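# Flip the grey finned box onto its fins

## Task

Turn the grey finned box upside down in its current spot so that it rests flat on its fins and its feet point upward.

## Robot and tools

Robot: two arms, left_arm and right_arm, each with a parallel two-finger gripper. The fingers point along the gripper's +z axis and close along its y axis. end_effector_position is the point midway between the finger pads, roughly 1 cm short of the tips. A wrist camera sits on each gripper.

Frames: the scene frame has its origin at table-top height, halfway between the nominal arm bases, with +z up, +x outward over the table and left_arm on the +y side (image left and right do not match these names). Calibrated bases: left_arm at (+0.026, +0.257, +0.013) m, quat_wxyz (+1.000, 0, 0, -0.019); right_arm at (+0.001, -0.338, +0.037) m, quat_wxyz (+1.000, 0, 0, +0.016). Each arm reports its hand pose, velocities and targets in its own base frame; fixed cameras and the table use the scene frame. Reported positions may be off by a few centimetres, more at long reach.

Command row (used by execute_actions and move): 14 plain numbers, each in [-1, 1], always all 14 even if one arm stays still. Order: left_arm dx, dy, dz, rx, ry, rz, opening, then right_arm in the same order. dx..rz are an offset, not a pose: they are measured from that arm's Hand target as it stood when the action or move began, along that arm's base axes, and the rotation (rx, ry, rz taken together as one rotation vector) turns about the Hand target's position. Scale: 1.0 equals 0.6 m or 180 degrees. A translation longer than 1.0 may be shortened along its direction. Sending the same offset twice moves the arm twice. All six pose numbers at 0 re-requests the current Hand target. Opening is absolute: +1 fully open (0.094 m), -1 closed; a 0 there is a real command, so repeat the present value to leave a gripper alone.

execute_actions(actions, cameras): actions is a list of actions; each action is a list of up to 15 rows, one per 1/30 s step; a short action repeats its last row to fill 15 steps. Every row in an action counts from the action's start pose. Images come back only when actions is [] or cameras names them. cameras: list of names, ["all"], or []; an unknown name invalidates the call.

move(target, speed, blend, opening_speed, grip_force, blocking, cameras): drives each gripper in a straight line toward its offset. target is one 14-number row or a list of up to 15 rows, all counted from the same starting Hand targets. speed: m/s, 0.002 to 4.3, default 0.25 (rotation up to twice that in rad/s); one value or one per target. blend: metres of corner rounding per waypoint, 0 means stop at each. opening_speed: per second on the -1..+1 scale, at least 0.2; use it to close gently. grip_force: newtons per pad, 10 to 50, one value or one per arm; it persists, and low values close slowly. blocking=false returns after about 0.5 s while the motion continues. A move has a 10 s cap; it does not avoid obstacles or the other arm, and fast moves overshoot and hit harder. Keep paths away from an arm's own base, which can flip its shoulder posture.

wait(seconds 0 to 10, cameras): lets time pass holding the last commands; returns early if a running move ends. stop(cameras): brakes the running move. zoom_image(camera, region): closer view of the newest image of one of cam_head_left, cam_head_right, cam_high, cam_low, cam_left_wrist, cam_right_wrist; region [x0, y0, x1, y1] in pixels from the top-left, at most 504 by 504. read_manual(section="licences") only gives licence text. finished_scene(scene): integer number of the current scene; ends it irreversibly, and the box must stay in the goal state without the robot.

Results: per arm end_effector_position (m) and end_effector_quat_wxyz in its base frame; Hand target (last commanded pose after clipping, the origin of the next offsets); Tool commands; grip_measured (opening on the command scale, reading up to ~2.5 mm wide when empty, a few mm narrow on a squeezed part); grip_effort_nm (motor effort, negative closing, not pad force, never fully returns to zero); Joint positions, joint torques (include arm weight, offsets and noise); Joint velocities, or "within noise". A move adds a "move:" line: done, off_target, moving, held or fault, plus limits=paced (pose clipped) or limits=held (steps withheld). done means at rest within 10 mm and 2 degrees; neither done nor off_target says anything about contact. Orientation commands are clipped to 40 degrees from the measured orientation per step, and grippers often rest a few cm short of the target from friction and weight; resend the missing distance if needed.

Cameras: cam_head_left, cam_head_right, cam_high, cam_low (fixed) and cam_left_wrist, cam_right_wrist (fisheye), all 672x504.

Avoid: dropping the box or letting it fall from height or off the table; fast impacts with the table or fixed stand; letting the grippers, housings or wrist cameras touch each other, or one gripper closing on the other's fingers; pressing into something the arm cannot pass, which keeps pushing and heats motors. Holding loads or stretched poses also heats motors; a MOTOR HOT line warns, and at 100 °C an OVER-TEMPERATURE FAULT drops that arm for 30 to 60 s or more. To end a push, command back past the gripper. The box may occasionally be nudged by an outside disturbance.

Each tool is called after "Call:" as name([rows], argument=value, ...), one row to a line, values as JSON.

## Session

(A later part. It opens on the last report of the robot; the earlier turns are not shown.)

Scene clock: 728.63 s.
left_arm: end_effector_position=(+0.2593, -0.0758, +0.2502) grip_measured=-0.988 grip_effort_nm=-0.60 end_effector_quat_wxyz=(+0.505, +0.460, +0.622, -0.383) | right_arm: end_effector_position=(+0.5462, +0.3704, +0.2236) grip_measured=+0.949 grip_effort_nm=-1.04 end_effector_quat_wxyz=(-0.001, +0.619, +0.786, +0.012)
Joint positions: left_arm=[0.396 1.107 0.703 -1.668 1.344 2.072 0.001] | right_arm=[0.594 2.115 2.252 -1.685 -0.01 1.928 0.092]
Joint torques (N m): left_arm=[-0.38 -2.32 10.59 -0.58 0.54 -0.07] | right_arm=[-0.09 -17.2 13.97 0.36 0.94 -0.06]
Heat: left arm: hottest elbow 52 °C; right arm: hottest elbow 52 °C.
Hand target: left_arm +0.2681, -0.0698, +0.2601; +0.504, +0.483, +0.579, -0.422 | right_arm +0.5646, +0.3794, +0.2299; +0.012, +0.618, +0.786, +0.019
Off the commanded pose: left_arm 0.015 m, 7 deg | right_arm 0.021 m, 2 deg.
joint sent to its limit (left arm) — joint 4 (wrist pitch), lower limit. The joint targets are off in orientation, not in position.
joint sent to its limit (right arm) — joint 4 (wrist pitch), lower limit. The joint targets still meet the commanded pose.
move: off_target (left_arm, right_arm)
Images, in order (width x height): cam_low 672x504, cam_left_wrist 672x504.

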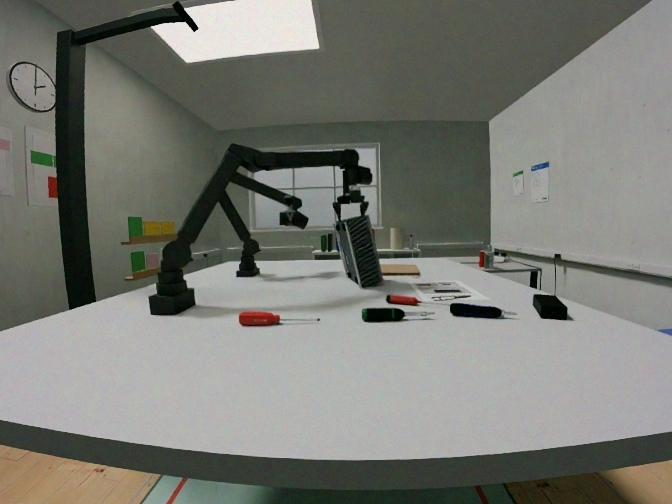

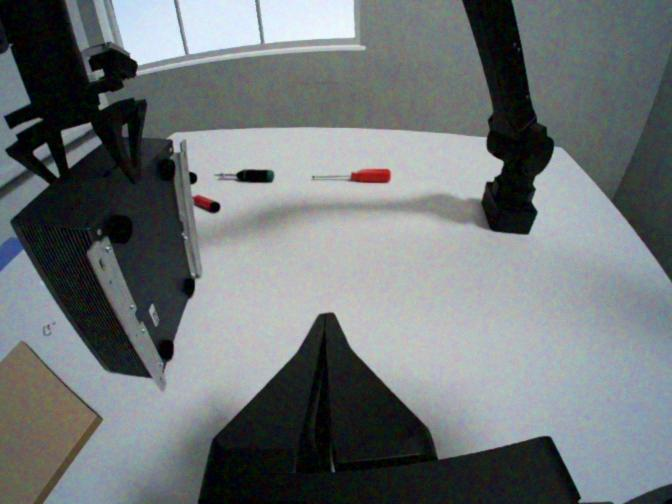

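Call:
move(target=[0,0,0,0,0,0,-1,0.08,0.02,-0.006,0.006,-0.022,0,0.7], speed=0.05, grip_force=[50, 20], cameras=["cam_left_wrist","cam_low","cam_head_left"])

Call:
zoom_image(camera="cam_low", region=[200, 130, 450, 320])

Scene clock: 747.40 s.
left_arm: end_effector_position=(+0.2593, -0.0758, +0.2502) grip_measured=-0.988 grip_effort_nm=-0.60 end_effector_quat_wxyz=(+0.505, +0.460, +0.622, -0.383) | right_arm: end_effector_position=(+0.6009, +0.3933, +0.2310) grip_measured=+0.702 grip_effort_nm=-0.10 end_effector_quat_wxyz=(+0.037, +0.614, +0.786, +0.061)
Joint positions: left_arm=[0.396 1.107 0.703 -1.668 1.344 2.072 0.001] | right_arm=[0.588 2.256 2.509 -1.685 0.032 1.911 0.08]
Joint torques (N m): left_arm=[-0.44 -2.37 10.59 -0.62 0.53 -0.08] | right_arm=[-1.55 -20.01 10.63 0.59 0.15 -0.11]
Heat: left arm: hottest elbow 52 °C; right arm: hottest elbow 52 °C.
Hand target: left_arm +0.2681, -0.0698, +0.2601; +0.504, +0.483, +0.579, -0.422 | right_arm +0.6127, +0.3913, +0.2264; +0.034, +0.617, +0.785, +0.048
Off the commanded pose: left_arm 0.015 m, 7 deg | right_arm 0.013 m, 2 deg.
joint sent to its limit (left arm) — joint 4 (wrist pitch), lower limit. The joint targets are off in orientation, not in position.
joint sent to its limit (right arm) — joint 4 (wrist pitch), lower limit. The joint targets still meet the commanded pose.
grip_force (N): 50, 20
move: off_target (left_arm, right_arm)
Images, in order (width x height): cam_head_left 672x504, cam_low 672x504, cam_left_wrist 672x504.

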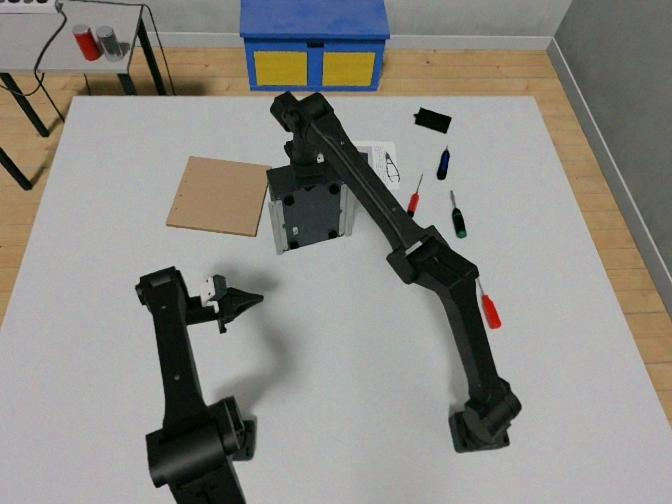

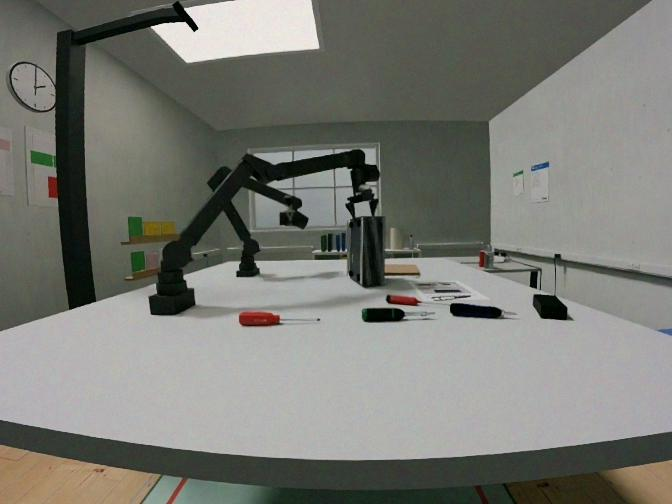

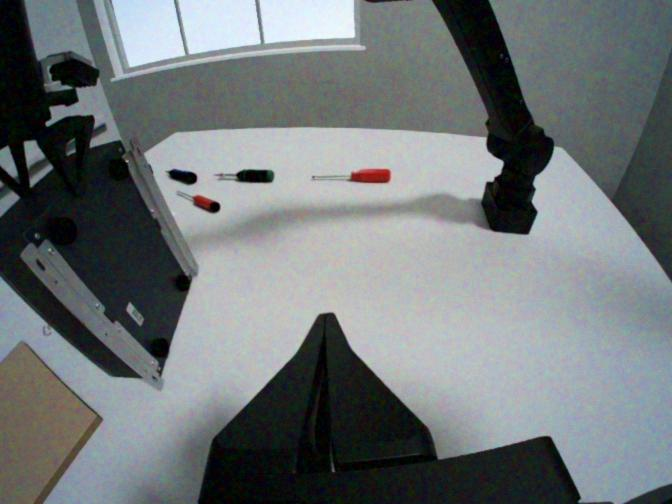

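Scaled by 2.016.

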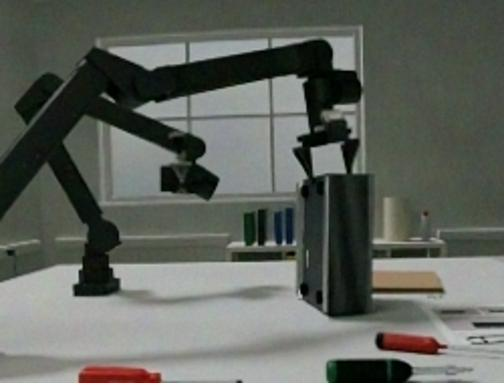

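Call:
move([
  [0,0,0,0,0,0,-1,0,0,0.08,0,0,0,0.7],
  [0,0,0,0,0,0,-1,-0.035,-0.01,0.09,0,0,0,1],
], speed=0.08, grip_force=[50, 50], cameras=["cam_left_wrist","cam_right_wrist","cam_head_left"])

Scene clock: 766.63 s.
left_arm: end_effector_position=(+0.2593, -0.0758, +0.2502) grip_measured=-0.988 grip_effort_nm=-0.60 end_effector_quat_wxyz=(+0.505, +0.460, +0.622, -0.383) | right_arm: end_effector_position=(+0.5923, +0.3876, +0.2711) grip_measured=+0.998 grip_effort_nm=0.07 end_effector_quat_wxyz=(+0.045, +0.613, +0.785, +0.085)
Joint positions: left_arm=[0.396 1.107 0.703 -1.668 1.344 2.072 0.001] | right_arm=[0.588 2.188 2.493 -1.685 0.032 1.911 0.094]
Joint torques (N m): left_arm=[-0.44 -2.2 10.62 -0.61 0.54 -0.07] | right_arm=[-0.44 -22.3 7.69 0.68 0.21 0.01]
Heat: left arm: hottest elbow 52 °C; right arm: hottest elbow 52 °C.
Hand target: left_arm +0.2681, -0.0698, +0.2601; +0.504, +0.483, +0.579, -0.422 | right_arm +0.5917, +0.3852, +0.2804; +0.034, +0.617, +0.785, +0.048
Off the commanded pose: left_arm 0.015 m, 7 deg | right_arm 0.010 m, 5 deg.
joint sent to its limit (left arm) — joint 4 (wrist pitch), lower limit. The joint targets are off in orientation, not in position.
joint sent to its limit (right arm) — joint 4 (wrist pitch), lower limit. The joint targets are off in orientation, not in position.
move: off_target (left_arm, right_arm); target 2's new opening was sent with right_arm's hand 0.010 m and 5 deg from that target
Images, in order (width x height): cam_head_left 672x504, cam_left_wrist 672x504, cam_right_wrist 672x504.

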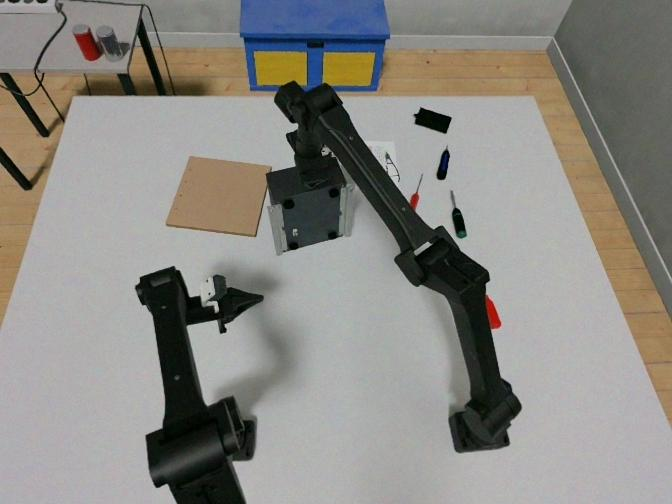

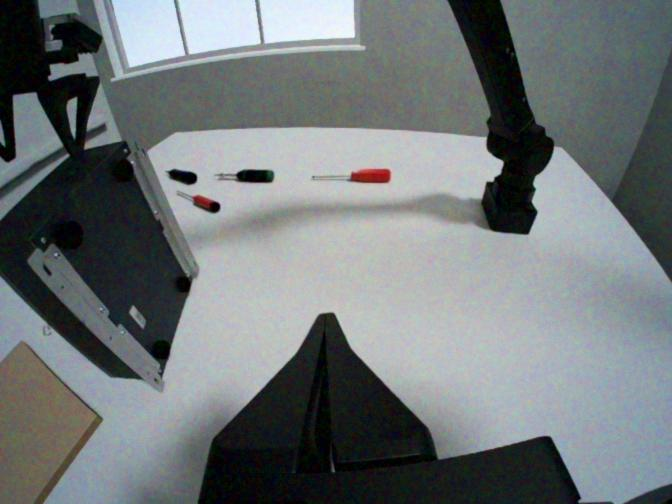

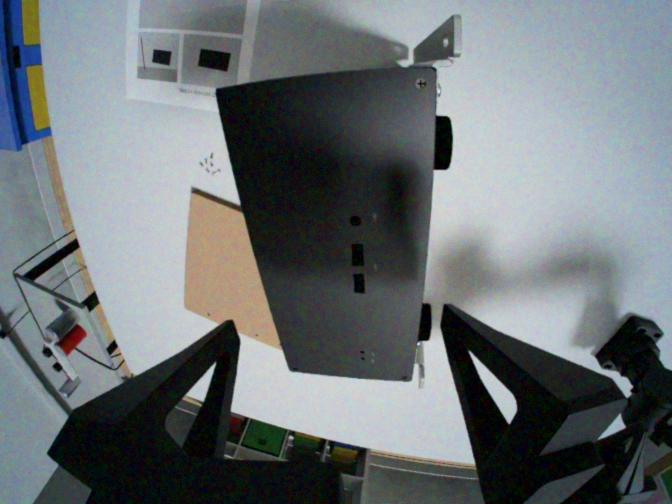

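Call:
move(target=[0,0,0,0,0,0,-1,0.006,-0.001,-0.034,0,0,0.006,1], speed=0.05, cameras=["cam_right_wrist"])

Scene clock: 824.70 s.
left_arm: end_effector_position=(+0.2593, -0.0758, +0.2502) grip_measured=-0.988 grip_effort_nm=-0.60 end_effector_quat_wxyz=(+0.505, +0.460, +0.622, -0.383) | right_arm: end_effector_position=(+0.5917, +0.3871, +0.2686) grip_measured=+0.999 grip_effort_nm=0.07 end_effector_quat_wxyz=(+0.044, +0.609, +0.787, +0.082)
Joint positions: left_arm=[0.396 1.107 0.703 -1.668 1.344 2.072 0.001] | right_arm=[0.588 2.188 2.487 -1.685 0.032 1.902 0.094]
Joint torques (N m): left_arm=[-0.5 -2.43 10.61 -0.61 0.54 -0.07] | right_arm=[-1.55 -19.78 7.8 0.77 0.08 -0.15]
Heat: left arm: hottest elbow 52 °C; right arm: hottest elbow 43 °C.
Hand target: left_arm +0.2681, -0.0698, +0.2601; +0.504, +0.483, +0.579, -0.422 | right_arm +0.5953, +0.3847, +0.2600; +0.033, +0.609, +0.791, +0.048
Off the commanded pose: left_arm 0.015 m, 7 deg | right_arm 0.010 m, 4 deg.
joint sent to its limit (left arm) — joint 4 (wrist pitch), lower limit. The joint targets are off in orientation, not in position.
joint sent to its limit (right arm) — joint 4 (wrist pitch), lower limit. The joint targets are off in orientation, not in position.
move: off_target (left_arm, right_arm)
Images, in order (width x height): cam_right_wrist 672x504.

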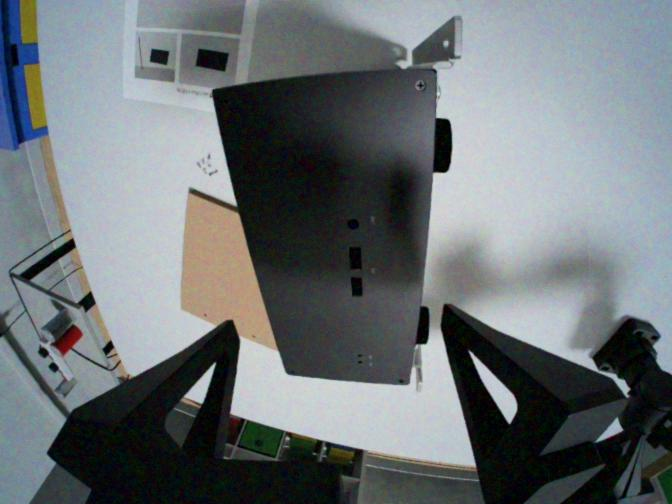

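Call:
move(target=[0,0,0,0,0,0,-1,0.006,0.0,-0.025,0,0,0.0,1], speed=0.05, cameras=["cam_right_wrist"])

Scene clock: 828.63 s.
left_arm: end_effector_position=(+0.2593, -0.0758, +0.2502) grip_measured=-0.988 grip_effort_nm=-0.60 end_effector_quat_wxyz=(+0.505, +0.460, +0.622, -0.383) | right_arm: end_effector_position=(+0.5943, +0.3889, +0.2518) grip_measured=+0.999 grip_effort_nm=0.07 end_effector_quat_wxyz=(+0.041, +0.609, +0.789, +0.071)
Joint positions: left_arm=[0.396 1.107 0.703 -1.668 1.344 2.072 0.001] | right_arm=[0.588 2.213 2.487 -1.685 0.032 1.899 0.094]
Joint torques (N m): left_arm=[-0.38 -2.37 10.59 -0.65 0.53 -0.08] | right_arm=[-1.44 -21.01 7.68 0.64 0.01 -0.14]
Heat: left arm: hottest elbow 52 °C; right arm: hottest elbow 43 °C.
Hand target: left_arm +0.2681, -0.0698, +0.2601; +0.504, +0.483, +0.579, -0.422 | right_arm +0.5989, +0.3847, +0.2450; +0.033, +0.609, +0.791, +0.048
Off the commanded pose: left_arm 0.015 m, 7 deg | right_arm 0.009 m, 3 deg.
joint sent to its limit (left arm) — joint 4 (wrist pitch), lower limit. The joint targets are off in orientation, not in position.
joint sent to its limit (right arm) — joint 4 (wrist pitch), lower limit. The joint targets still meet the commanded pose.
move: off_target (left_arm, right_arm)
Images, in order (width x height): cam_right_wrist 672x504.

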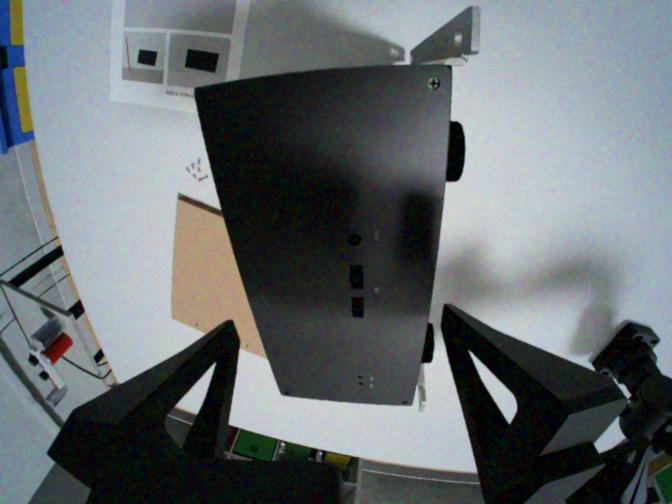

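Call:
move(target=[0,0,0,0,0,0,-1,0.006,-0.0023,-0.034,0,0,0.0,1], speed=0.04, cameras=["cam_right_wrist","cam_low"])

Call:
zoom_image(camera="cam_low", region=[300, 140, 420, 300])

Scene clock: 843.17 s.
left_arm: end_effector_position=(+0.2593, -0.0758, +0.2502) grip_measured=-0.988 grip_effort_nm=-0.60 end_effector_quat_wxyz=(+0.505, +0.460, +0.622, -0.383) | right_arm: end_effector_position=(+0.5970, +0.3907, +0.2316) grip_measured=+0.999 grip_effort_nm=0.07 end_effector_quat_wxyz=(+0.036, +0.608, +0.791, +0.057)
Joint positions: left_arm=[0.396 1.107 0.703 -1.668 1.344 2.072 0.001] | right_arm=[0.588 2.242 2.487 -1.685 0.032 1.896 0.094]
Joint torques (N m): left_arm=[-0.56 -2.32 10.58 -0.64 0.54 -0.07] | right_arm=[-1.96 -20.66 7.64 0.54 -0.01 -0.12]
Heat: left arm: hottest elbow 52 °C; right arm: hottest elbow 43 °C.
Hand target: left_arm +0.2681, -0.0698, +0.2601; +0.504, +0.483, +0.579, -0.422 | right_arm +0.6025, +0.3833, +0.2244; +0.033, +0.609, +0.791, +0.048
Off the commanded pose: left_arm 0.015 m, 7 deg | right_arm 0.012 m, 1 deg.
joint sent to its limit (left arm) — joint 4 (wrist pitch), lower limit. The joint targets are off in orientation, not in position.
joint sent to its limit (right arm) — joint 4 (wrist pitch), lower limit. The joint targets still meet the commanded pose.
move: off_target (left_arm, right_arm)
Images, in order (width x height): cam_low 672x504, cam_right_wrist 672x504.

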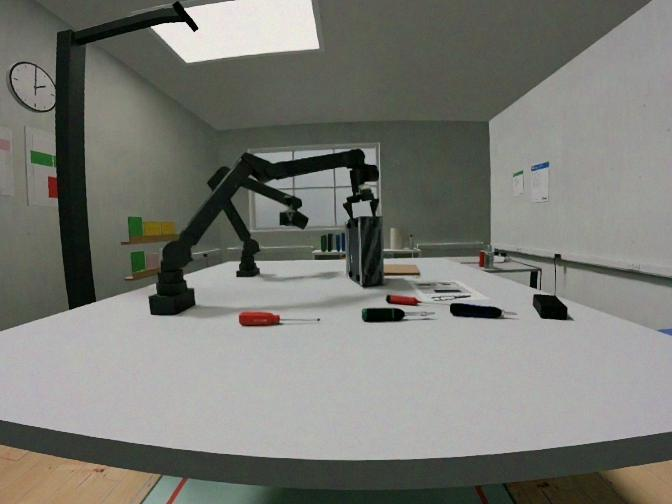

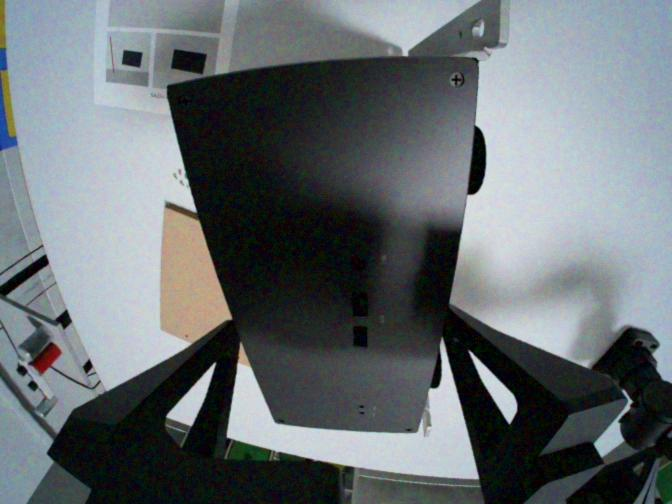

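Scaled by 3.150.

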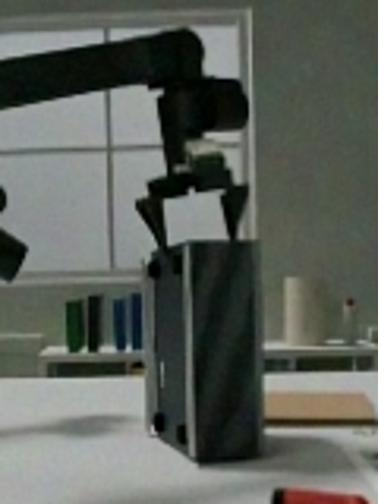

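Call:
zoom_image(camera="cam_right_wrist", region=[190, 260, 290, 360])

Call:
zoom_image(camera="cam_right_wrist", region=[400, 260, 500, 360])

Scaled by 5.040 from the camera's 672x504 image, which has a finer 960x720 frame.

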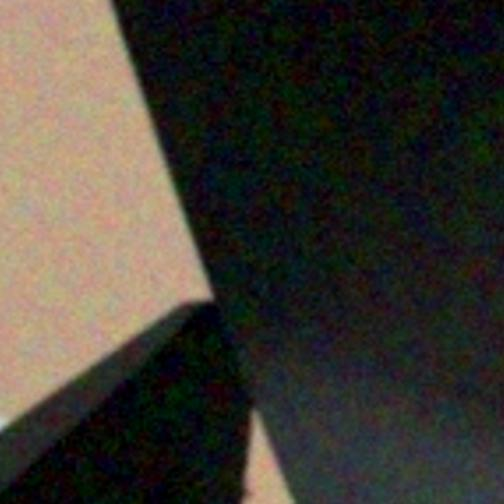

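Scaled by 5.040 from the camera's 672x504 image, which has a finer 960x720 frame.

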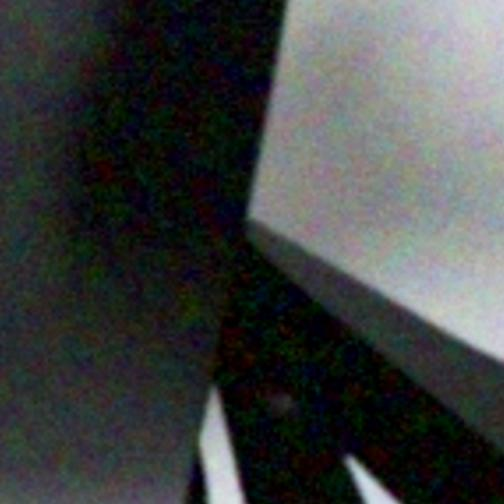

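Call:
move(target=[0,0,0,0,0,0,-1,0.002,-0.002,-0.036,0,0,0.0,1], speed=0.03, cameras=["cam_right_wrist","cam_left_wrist"])

Call:
zoom_image(camera="cam_right_wrist", region=[190, 230, 490, 450])

Scene clock: 860.37 s.
left_arm: end_effector_position=(+0.2593, -0.0758, +0.2502) grip_measured=-0.988 grip_effort_nm=-0.60 end_effector_quat_wxyz=(+0.505, +0.460, +0.622, -0.383) | right_arm: end_effector_position=(+0.5983, +0.3902, +0.2148) grip_measured=+1.000 grip_effort_nm=-0.01 end_effector_quat_wxyz=(+0.036, +0.607, +0.792, +0.056)
Joint positions: left_arm=[0.396 1.107 0.703 -1.668 1.344 2.072 0.001] | right_arm=[0.586 2.23 2.421 -1.633 0.032 1.893 0.094]
Joint torques (N m): left_arm=[-0.5 -2.43 10.55 -0.61 0.54 -0.07] | right_arm=[-1.26 -21.71 6.76 1.05 0.02 -0.15]
Heat: left arm: hottest elbow 52 °C; right arm: hottest elbow 42 °C.
Hand target: left_arm +0.2681, -0.0698, +0.2601; +0.504, +0.483, +0.579, -0.422 | right_arm +0.6037, +0.3822, +0.2030; +0.033, +0.609, +0.791, +0.048
Off the commanded pose: left_arm 0.015 m, 7 deg | right_arm 0.015 m, 1 deg.
joint sent to its limit (left arm) — joint 4 (wrist pitch), lower limit. The joint targets are off in orientation, not in position.
move: off_target (left_arm, right_arm)
Images, in order (width x height): cam_left_wrist 672x504, cam_right_wrist 672x504.

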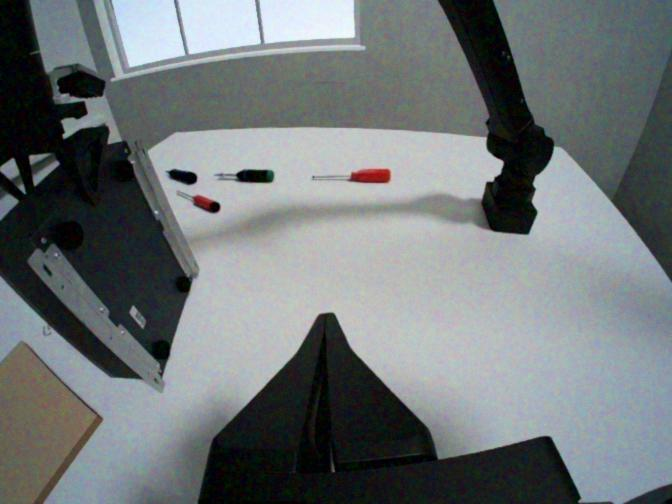

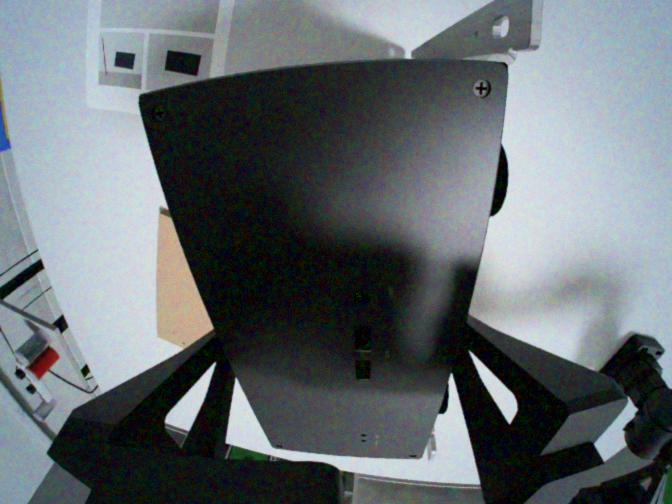

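Scaled by 1.680 from the camera's 672x504 image, which has a finer 960x720 frame.

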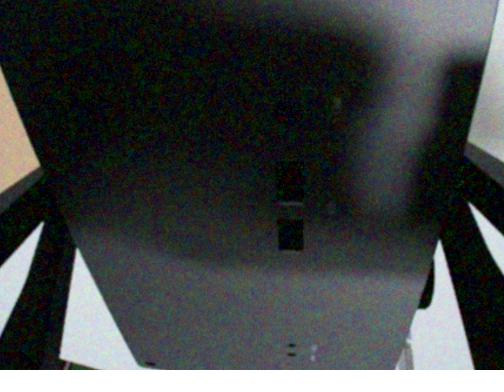

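Call:
move([
  [0,0,0,0,0,0,-1,0,0,0,0,0,0,0.86],
  [0,0,0,0,0,0,-1,0,0,0,0,0,0,0.65],
], opening_speed=0.2, cameras=["cam_low","cam_left_wrist"])

Call:
zoom_image(camera="cam_low", region=[300, 140, 420, 300])

Scene clock: 868.00 s.
left_arm: end_effector_position=(+0.2593, -0.0758, +0.2502) grip_measured=-0.988 grip_effort_nm=-0.60 end_effector_quat_wxyz=(+0.505, +0.460, +0.622, -0.383) | right_arm: end_effector_position=(+0.5981, +0.3903, +0.2150) grip_measured=+0.961 grip_effort_nm=-1.04 end_effector_quat_wxyz=(+0.035, +0.607, +0.792, +0.056)
Joint positions: left_arm=[0.396 1.107 0.703 -1.668 1.344 2.072 0.001] | right_arm=[0.586 2.229 2.42 -1.633 0.031 1.893 0.092]
Joint torques (N m): left_arm=[-0.32 -2.26 10.61 -0.62 0.54 -0.06] | right_arm=[-2.9 -21.13 6.82 1.02 0.06 -0.17]
Heat: left arm: hottest elbow 52 °C; right arm: hottest elbow 42 °C.
Hand target: left_arm +0.2681, -0.0698, +0.2601; +0.504, +0.483, +0.579, -0.422 | right_arm +0.6036, +0.3823, +0.2031; +0.033, +0.609, +0.791, +0.048
Off the commanded pose: left_arm 0.015 m, 7 deg | right_arm 0.016 m, 1 deg.
joint sent to its limit (left arm) — joint 4 (wrist pitch), lower limit. The joint targets are off in orientation, not in position.
move: off_target (left_arm, right_arm); target 2's new opening was sent with right_arm's hand 0.016 m and 1 deg from that target
Images, in order (width x height): cam_low 672x504, cam_left_wrist 672x504.

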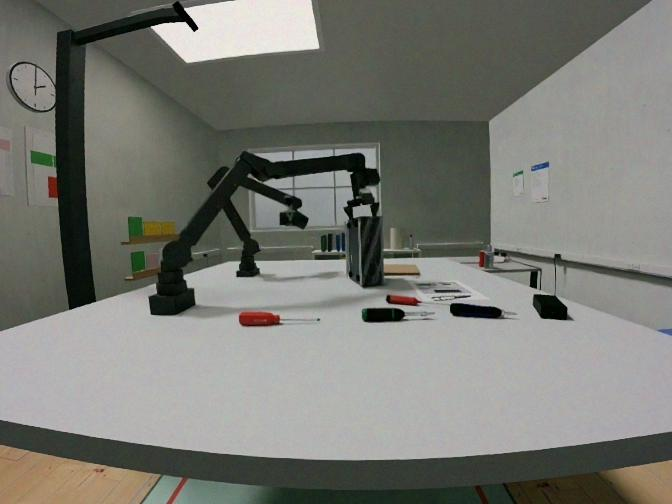

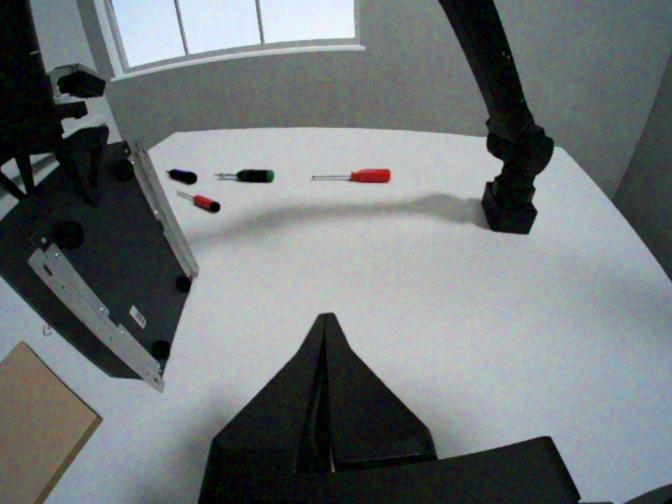

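Scaled by 3.150.

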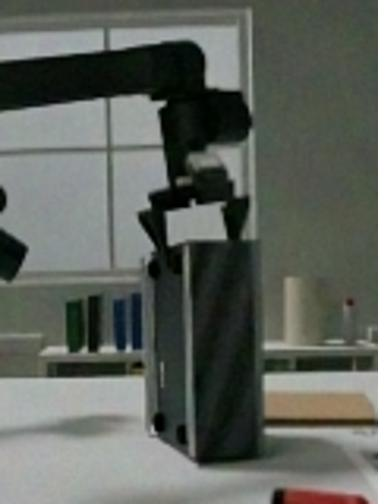

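Call:
move([
  [0,0,0,0,0,0,-1,0,0.01,0.10,0,0,0.0,0.65],
], speed=0.05, cameras=["cam_low","cam_left_wrist"])

Call:
zoom_image(camera="cam_low", region=[300, 140, 420, 300])

Scene clock: 874.13 s.
left_arm: end_effector_position=(+0.2593, -0.0758, +0.2502) grip_measured=-0.988 grip_effort_nm=-0.60 end_effector_quat_wxyz=(+0.505, +0.460, +0.622, -0.383) | right_arm: end_effector_position=(+0.5974, +0.3897, +0.2169) grip_measured=+0.960 grip_effort_nm=-1.04 end_effector_quat_wxyz=(+0.034, +0.608, +0.792, +0.050)
Joint positions: left_arm=[0.396 1.107 0.703 -1.668 1.344 2.072 0.001] | right_arm=[0.586 2.244 2.452 -1.663 0.032 1.893 0.092]
Joint torques (N m): left_arm=[-0.38 -2.32 10.56 -0.62 0.54 -0.07] | right_arm=[-1.38 -24.23 12.96 -0.18 0.04 -0.09]
Heat: left arm: hottest elbow 52 °C; right arm: hottest elbow 42 °C.
Hand target: left_arm +0.2681, -0.0698, +0.2601; +0.504, +0.483, +0.579, -0.422 | right_arm +0.6036, +0.3883, +0.2628; +0.033, +0.609, +0.791, +0.048
Off the commanded pose: left_arm 0.015 m, 7 deg | right_arm 0.047 m, 0 deg.
joint sent to its limit (left arm) — joint 4 (wrist pitch), lower limit. The joint targets are off in orientation, not in position.
joint sent to its limit (right arm) — joint 4 (wrist pitch), lower limit. The joint targets are off in orientation, not in position.
move: off_target (left_arm, right_arm)
Images, in order (width x height): cam_low 672x504, cam_left_wrist 672x504.

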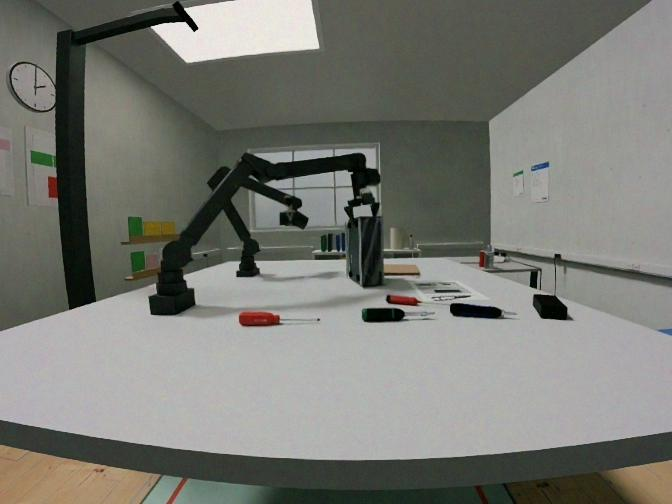

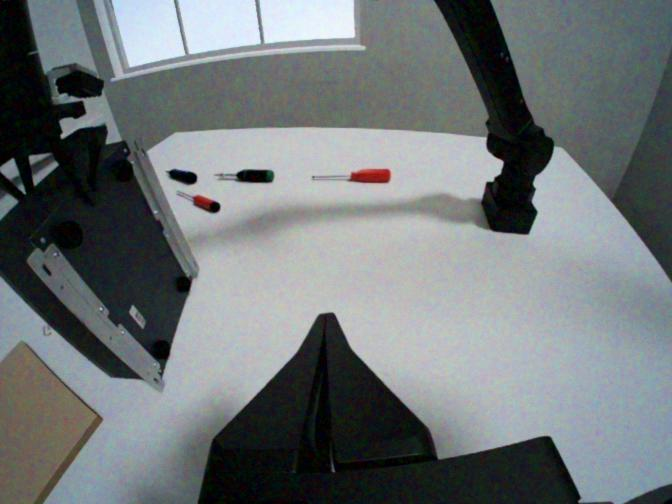

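Scaled by 3.150.

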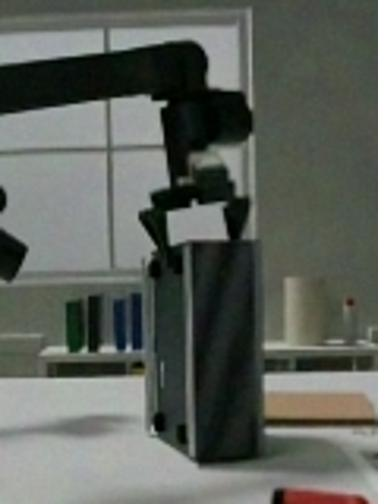

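Call:
move([
  [0,0,0,0,0,0,-1,0,0.0,0.035,0,0,0.0,0.65],
  [0,0,0,0,0,0,-1,-0.11,-0.03,0.04,-0.008,0.03,0.0,0.65],
], speed=0.05, cameras=["cam_low","cam_left_wrist"])

Call:
zoom_image(camera="cam_low", region=[300, 140, 420, 300])

Scene clock: 883.90 s.
left_arm: end_effector_position=(+0.2593, -0.0758, +0.2502) grip_measured=-0.988 grip_effort_nm=-0.60 end_effector_quat_wxyz=(+0.505, +0.460, +0.622, -0.383) | right_arm: end_effector_position=(+0.5633, +0.3699, +0.2179) grip_measured=+0.960 grip_effort_nm=-1.04 end_effector_quat_wxyz=(+0.019, +0.611, +0.791, +0.028)
Joint positions: left_arm=[0.396 1.107 0.703 -1.668 1.344 2.072 0.001] | right_arm=[0.586 2.125 2.252 -1.633 0.018 1.901 0.092]
Joint torques (N m): left_arm=[-0.32 -2.32 10.58 -0.66 0.53 -0.06] | right_arm=[0.79 -28.22 9.28 -1.58 -0.59 0.08]
Heat: left arm: hottest elbow 52 °C; right arm: hottest elbow 45 °C.
Hand target: left_arm +0.2681, -0.0698, +0.2601; +0.504, +0.483, +0.579, -0.422 | right_arm +0.5377, +0.3704, +0.2870; +0.004, +0.610, +0.792, +0.010
Off the commanded pose: left_arm 0.015 m, 7 deg | right_arm 0.074 m, 3 deg.
joint sent to its limit (left arm) — joint 4 (wrist pitch), lower limit. The joint targets are off in orientation, not in position.
joint sent to its limit (right arm) — joint 4 (wrist pitch), lower limit. The joint targets are off in position and orientation.
move: off_target (left_arm, right_arm)
Images, in order (width x height): cam_low 672x504, cam_left_wrist 672x504.

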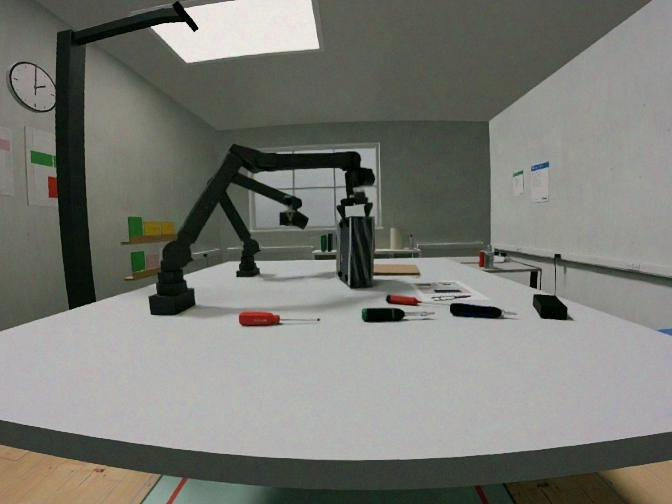

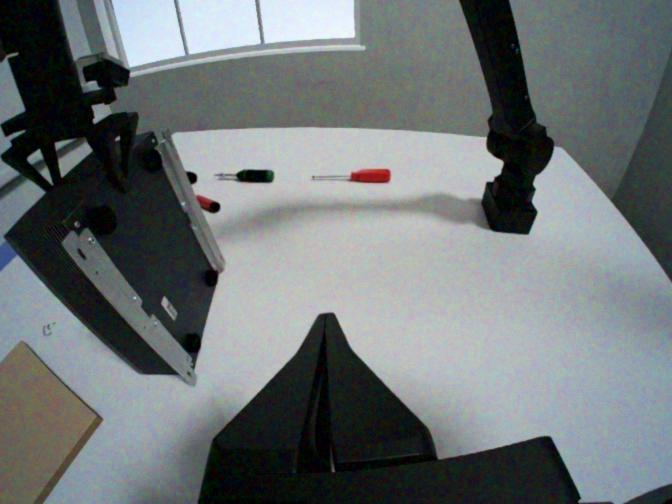

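Scaled by 3.150.

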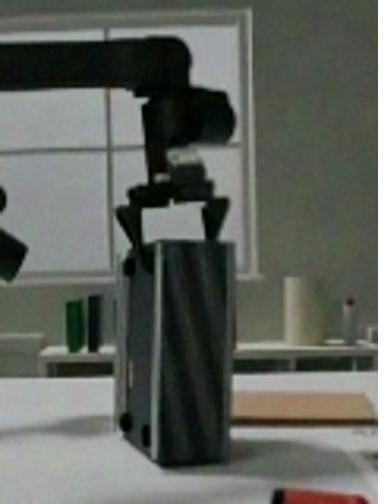

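Call:
move([
  [0,0,0,0,0,0,-1,-0.06,-0.015,0.0,0,0,0.0,0.65],
], speed=0.05, cameras=["cam_low","cam_right_wrist","cam_head_left"])

Call:
zoom_image(camera="cam_low", region=[280, 140, 400, 300])

Scene clock: 891.37 s.
left_arm: end_effector_position=(+0.2593, -0.0758, +0.2502) grip_measured=-0.988 grip_effort_nm=-0.60 end_effector_quat_wxyz=(+0.505, +0.460, +0.622, -0.383) | right_arm: end_effector_position=(+0.5318, +0.3551, +0.2176) grip_measured=+0.959 grip_effort_nm=-1.04 end_effector_quat_wxyz=(+0.010, +0.620, +0.785, +0.006)
Joint positions: left_arm=[0.396 1.107 0.703 -1.668 1.344 2.072 0.001] | right_arm=[0.594 2.042 2.116 -1.628 0.016 1.93 0.092]
Joint torques (N m): left_arm=[-0.32 -2.49 10.59 -0.59 0.54 -0.07] | right_arm=[1.73 -28.1 9.69 -1.88 -0.55 0.03]
Heat: left arm: hottest elbow 52 °C; right arm: hottest elbow 45 °C.
Hand target: left_arm +0.2681, -0.0698, +0.2601; +0.504, +0.483, +0.579, -0.422 | right_arm +0.5016, +0.3613, +0.2869; +0.004, +0.610, +0.792, +0.009
Off the commanded pose: left_arm 0.015 m, 7 deg | right_arm 0.076 m, 2 deg.
joint sent to its limit (left arm) — joint 4 (wrist pitch), lower limit. The joint targets are off in orientation, not in position.
joint sent to its limit (right arm) — joint 4 (wrist pitch), lower limit. The joint targets are off in position and orientation.
move: off_target (left_arm, right_arm)
Images, in order (width x height): cam_head_left 672x504, cam_low 672x504, cam_right_wrist 672x504.

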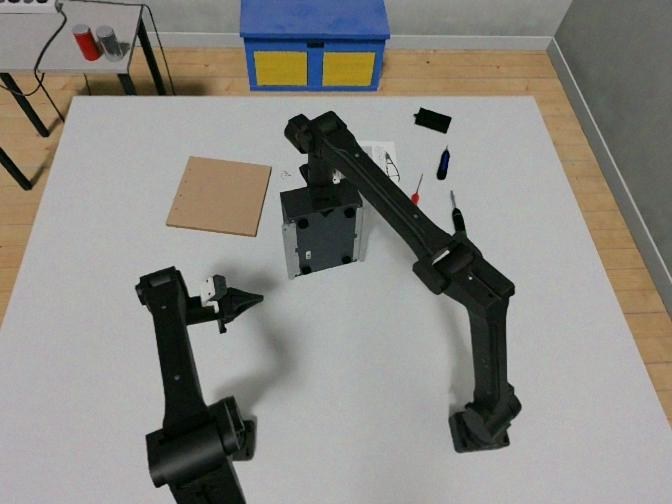

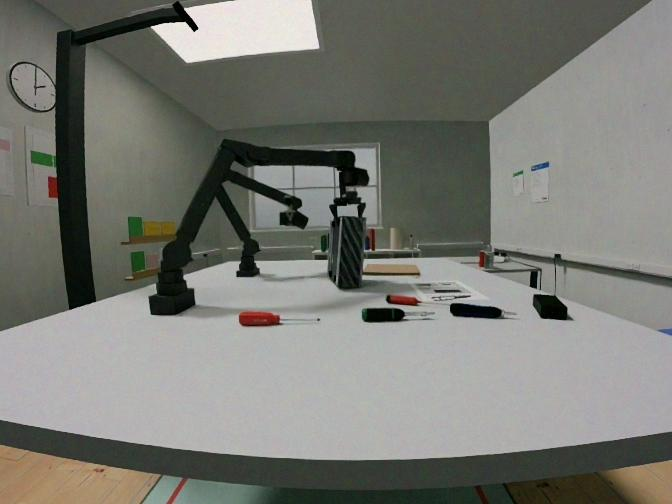

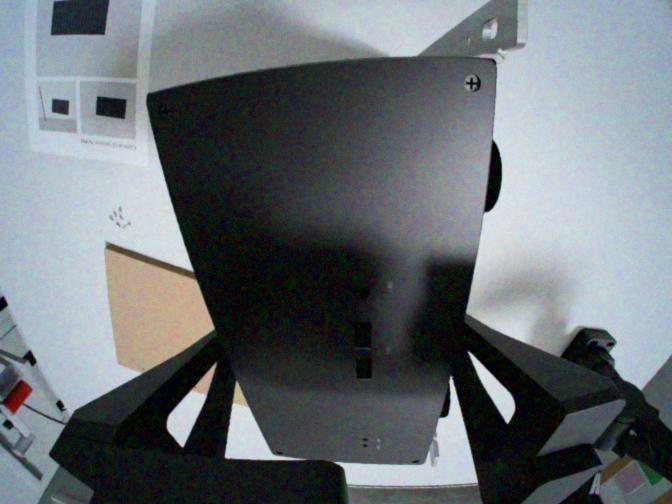

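Scaled by 3.150.

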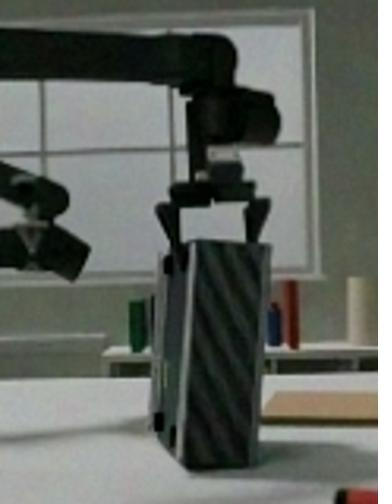

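Call:
move([
  [0,0,0,0,0,0,-1,0.058,-0.004,-0.105,0,0,0.0,0.65],
], speed=0.05, cameras=["cam_low","cam_right_wrist"])

Call:
zoom_image(camera="cam_low", region=[280, 140, 400, 300])

Scene clock: 906.27 s.
left_arm: end_effector_position=(+0.2593, -0.0758, +0.2502) grip_measured=-0.988 grip_effort_nm=-0.60 end_effector_quat_wxyz=(+0.505, +0.460, +0.622, -0.383) | right_arm: end_effector_position=(+0.5321, +0.3548, +0.2154) grip_measured=+0.959 grip_effort_nm=-1.04 end_effector_quat_wxyz=(+0.007, +0.619, +0.785, +0.005)
Joint positions: left_arm=[0.396 1.107 0.703 -1.668 1.344 2.072 0.001] | right_arm=[0.592 2.045 2.116 -1.628 0.011 1.928 0.092]
Joint torques (N m): left_arm=[-0.44 -2.2 10.58 -0.64 0.53 -0.06] | right_arm=[-0.44 -18.43 11.03 -0.28 -0.32 -0.28]
Heat: left arm: hottest elbow 52 °C; right arm: hottest elbow 45 °C.
Hand target: left_arm +0.2681, -0.0698, +0.2601; +0.504, +0.483, +0.579, -0.422 | right_arm +0.5365, +0.3589, +0.2238; +0.004, +0.610, +0.792, +0.009
Off the commanded pose: left_arm 0.015 m, 7 deg | right_arm 0.010 m, 2 deg.
joint sent to its limit (left arm) — joint 4 (wrist pitch), lower limit. The joint targets are off in orientation, not in position.
move: off_target (left_arm)
Images, in order (width x height): cam_low 672x504, cam_right_wrist 672x504.

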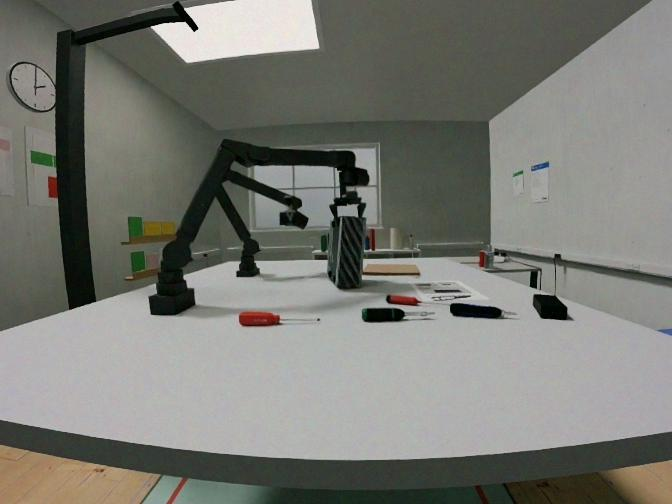

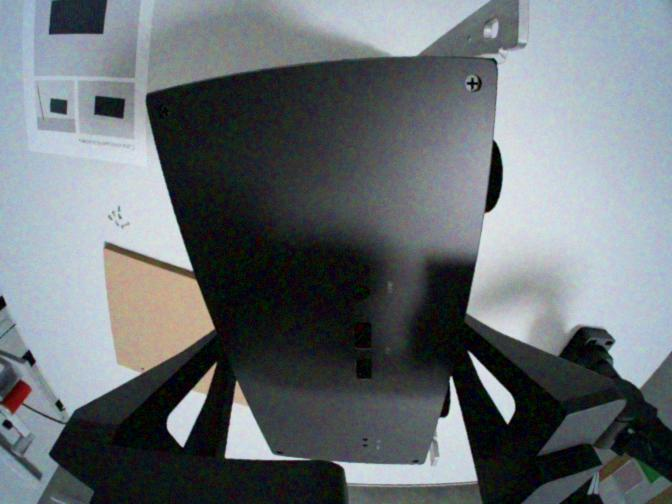

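Scaled by 3.150.

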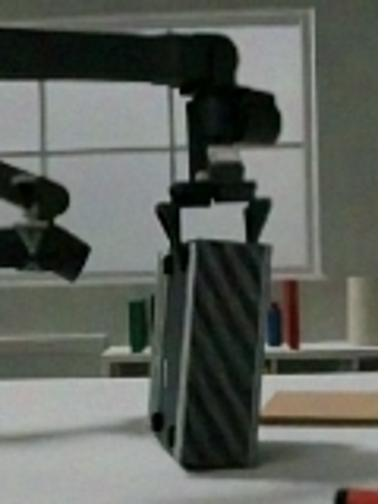

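Call:
move([
  [0,0,0,0,0,0,-1,0.0,0.0,0,0,0,0.0,1],
], speed=0.05, opening_speed=0.2, cameras=["cam_low","cam_right_wrist"])

Call:
zoom_image(camera="cam_low", region=[280, 140, 400, 300])

Scene clock: 916.47 s.
left_arm: end_effector_position=(+0.2593, -0.0758, +0.2502) grip_measured=-0.988 grip_effort_nm=-0.60 end_effector_quat_wxyz=(+0.505, +0.460, +0.622, -0.383) | right_arm: end_effector_position=(+0.5275, +0.3535, +0.2154) grip_measured=+0.999 grip_effort_nm=0.06 end_effector_quat_wxyz=(+0.000, +0.614, +0.789, -0.004)
Joint positions: left_arm=[0.396 1.107 0.703 -1.668 1.344 2.072 0.001] | right_arm=[0.592 2.047 2.119 -1.65 0.002 1.914 0.094]
Joint torques (N m): left_arm=[-0.32 -2.2 10.56 -0.62 0.54 -0.07] | right_arm=[-1.26 -19.19 10.91 0.25 0.03 -0.14]
Heat: left arm: hottest elbow 52 °C; right arm: hottest elbow 46 °C.
Hand target: left_arm +0.2681, -0.0698, +0.2601; +0.504, +0.483, +0.579, -0.422 | right_arm +0.5365, +0.3589, +0.2239; +0.004, +0.610, +0.792, +0.009
Off the commanded pose: left_arm 0.015 m, 7 deg | right_arm 0.013 m, 2 deg.
joint sent to its limit (left arm) — joint 4 (wrist pitch), lower limit. The joint targets are off in orientation, not in position.
move: off_target (left_arm, right_arm)
Images, in order (width x height): cam_low 672x504, cam_right_wrist 672x504.

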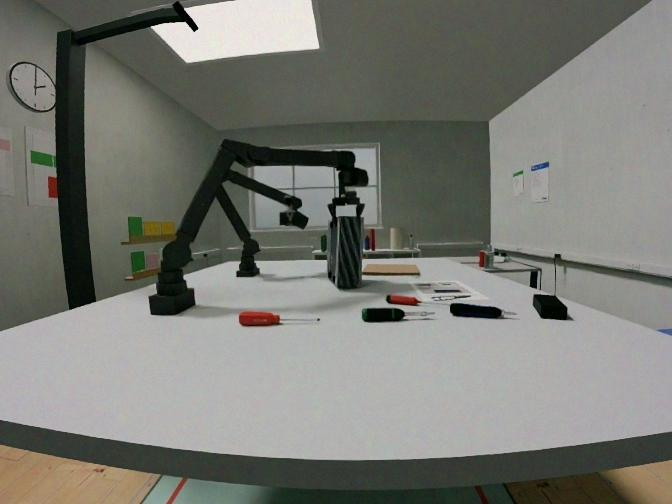

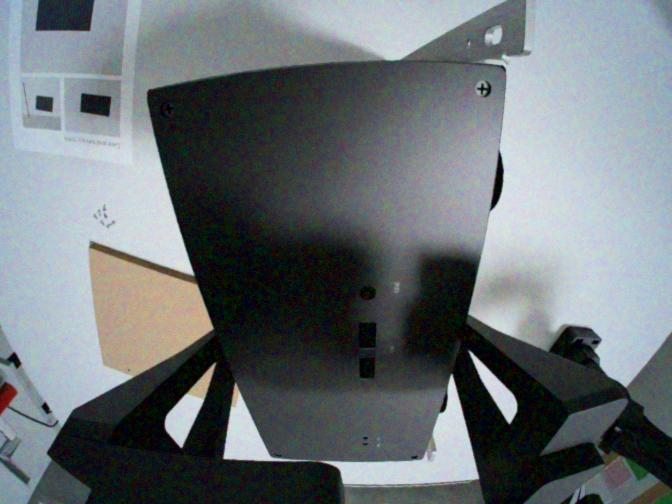

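Scaled by 3.150.

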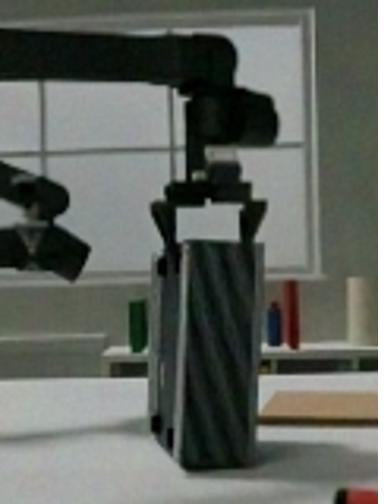

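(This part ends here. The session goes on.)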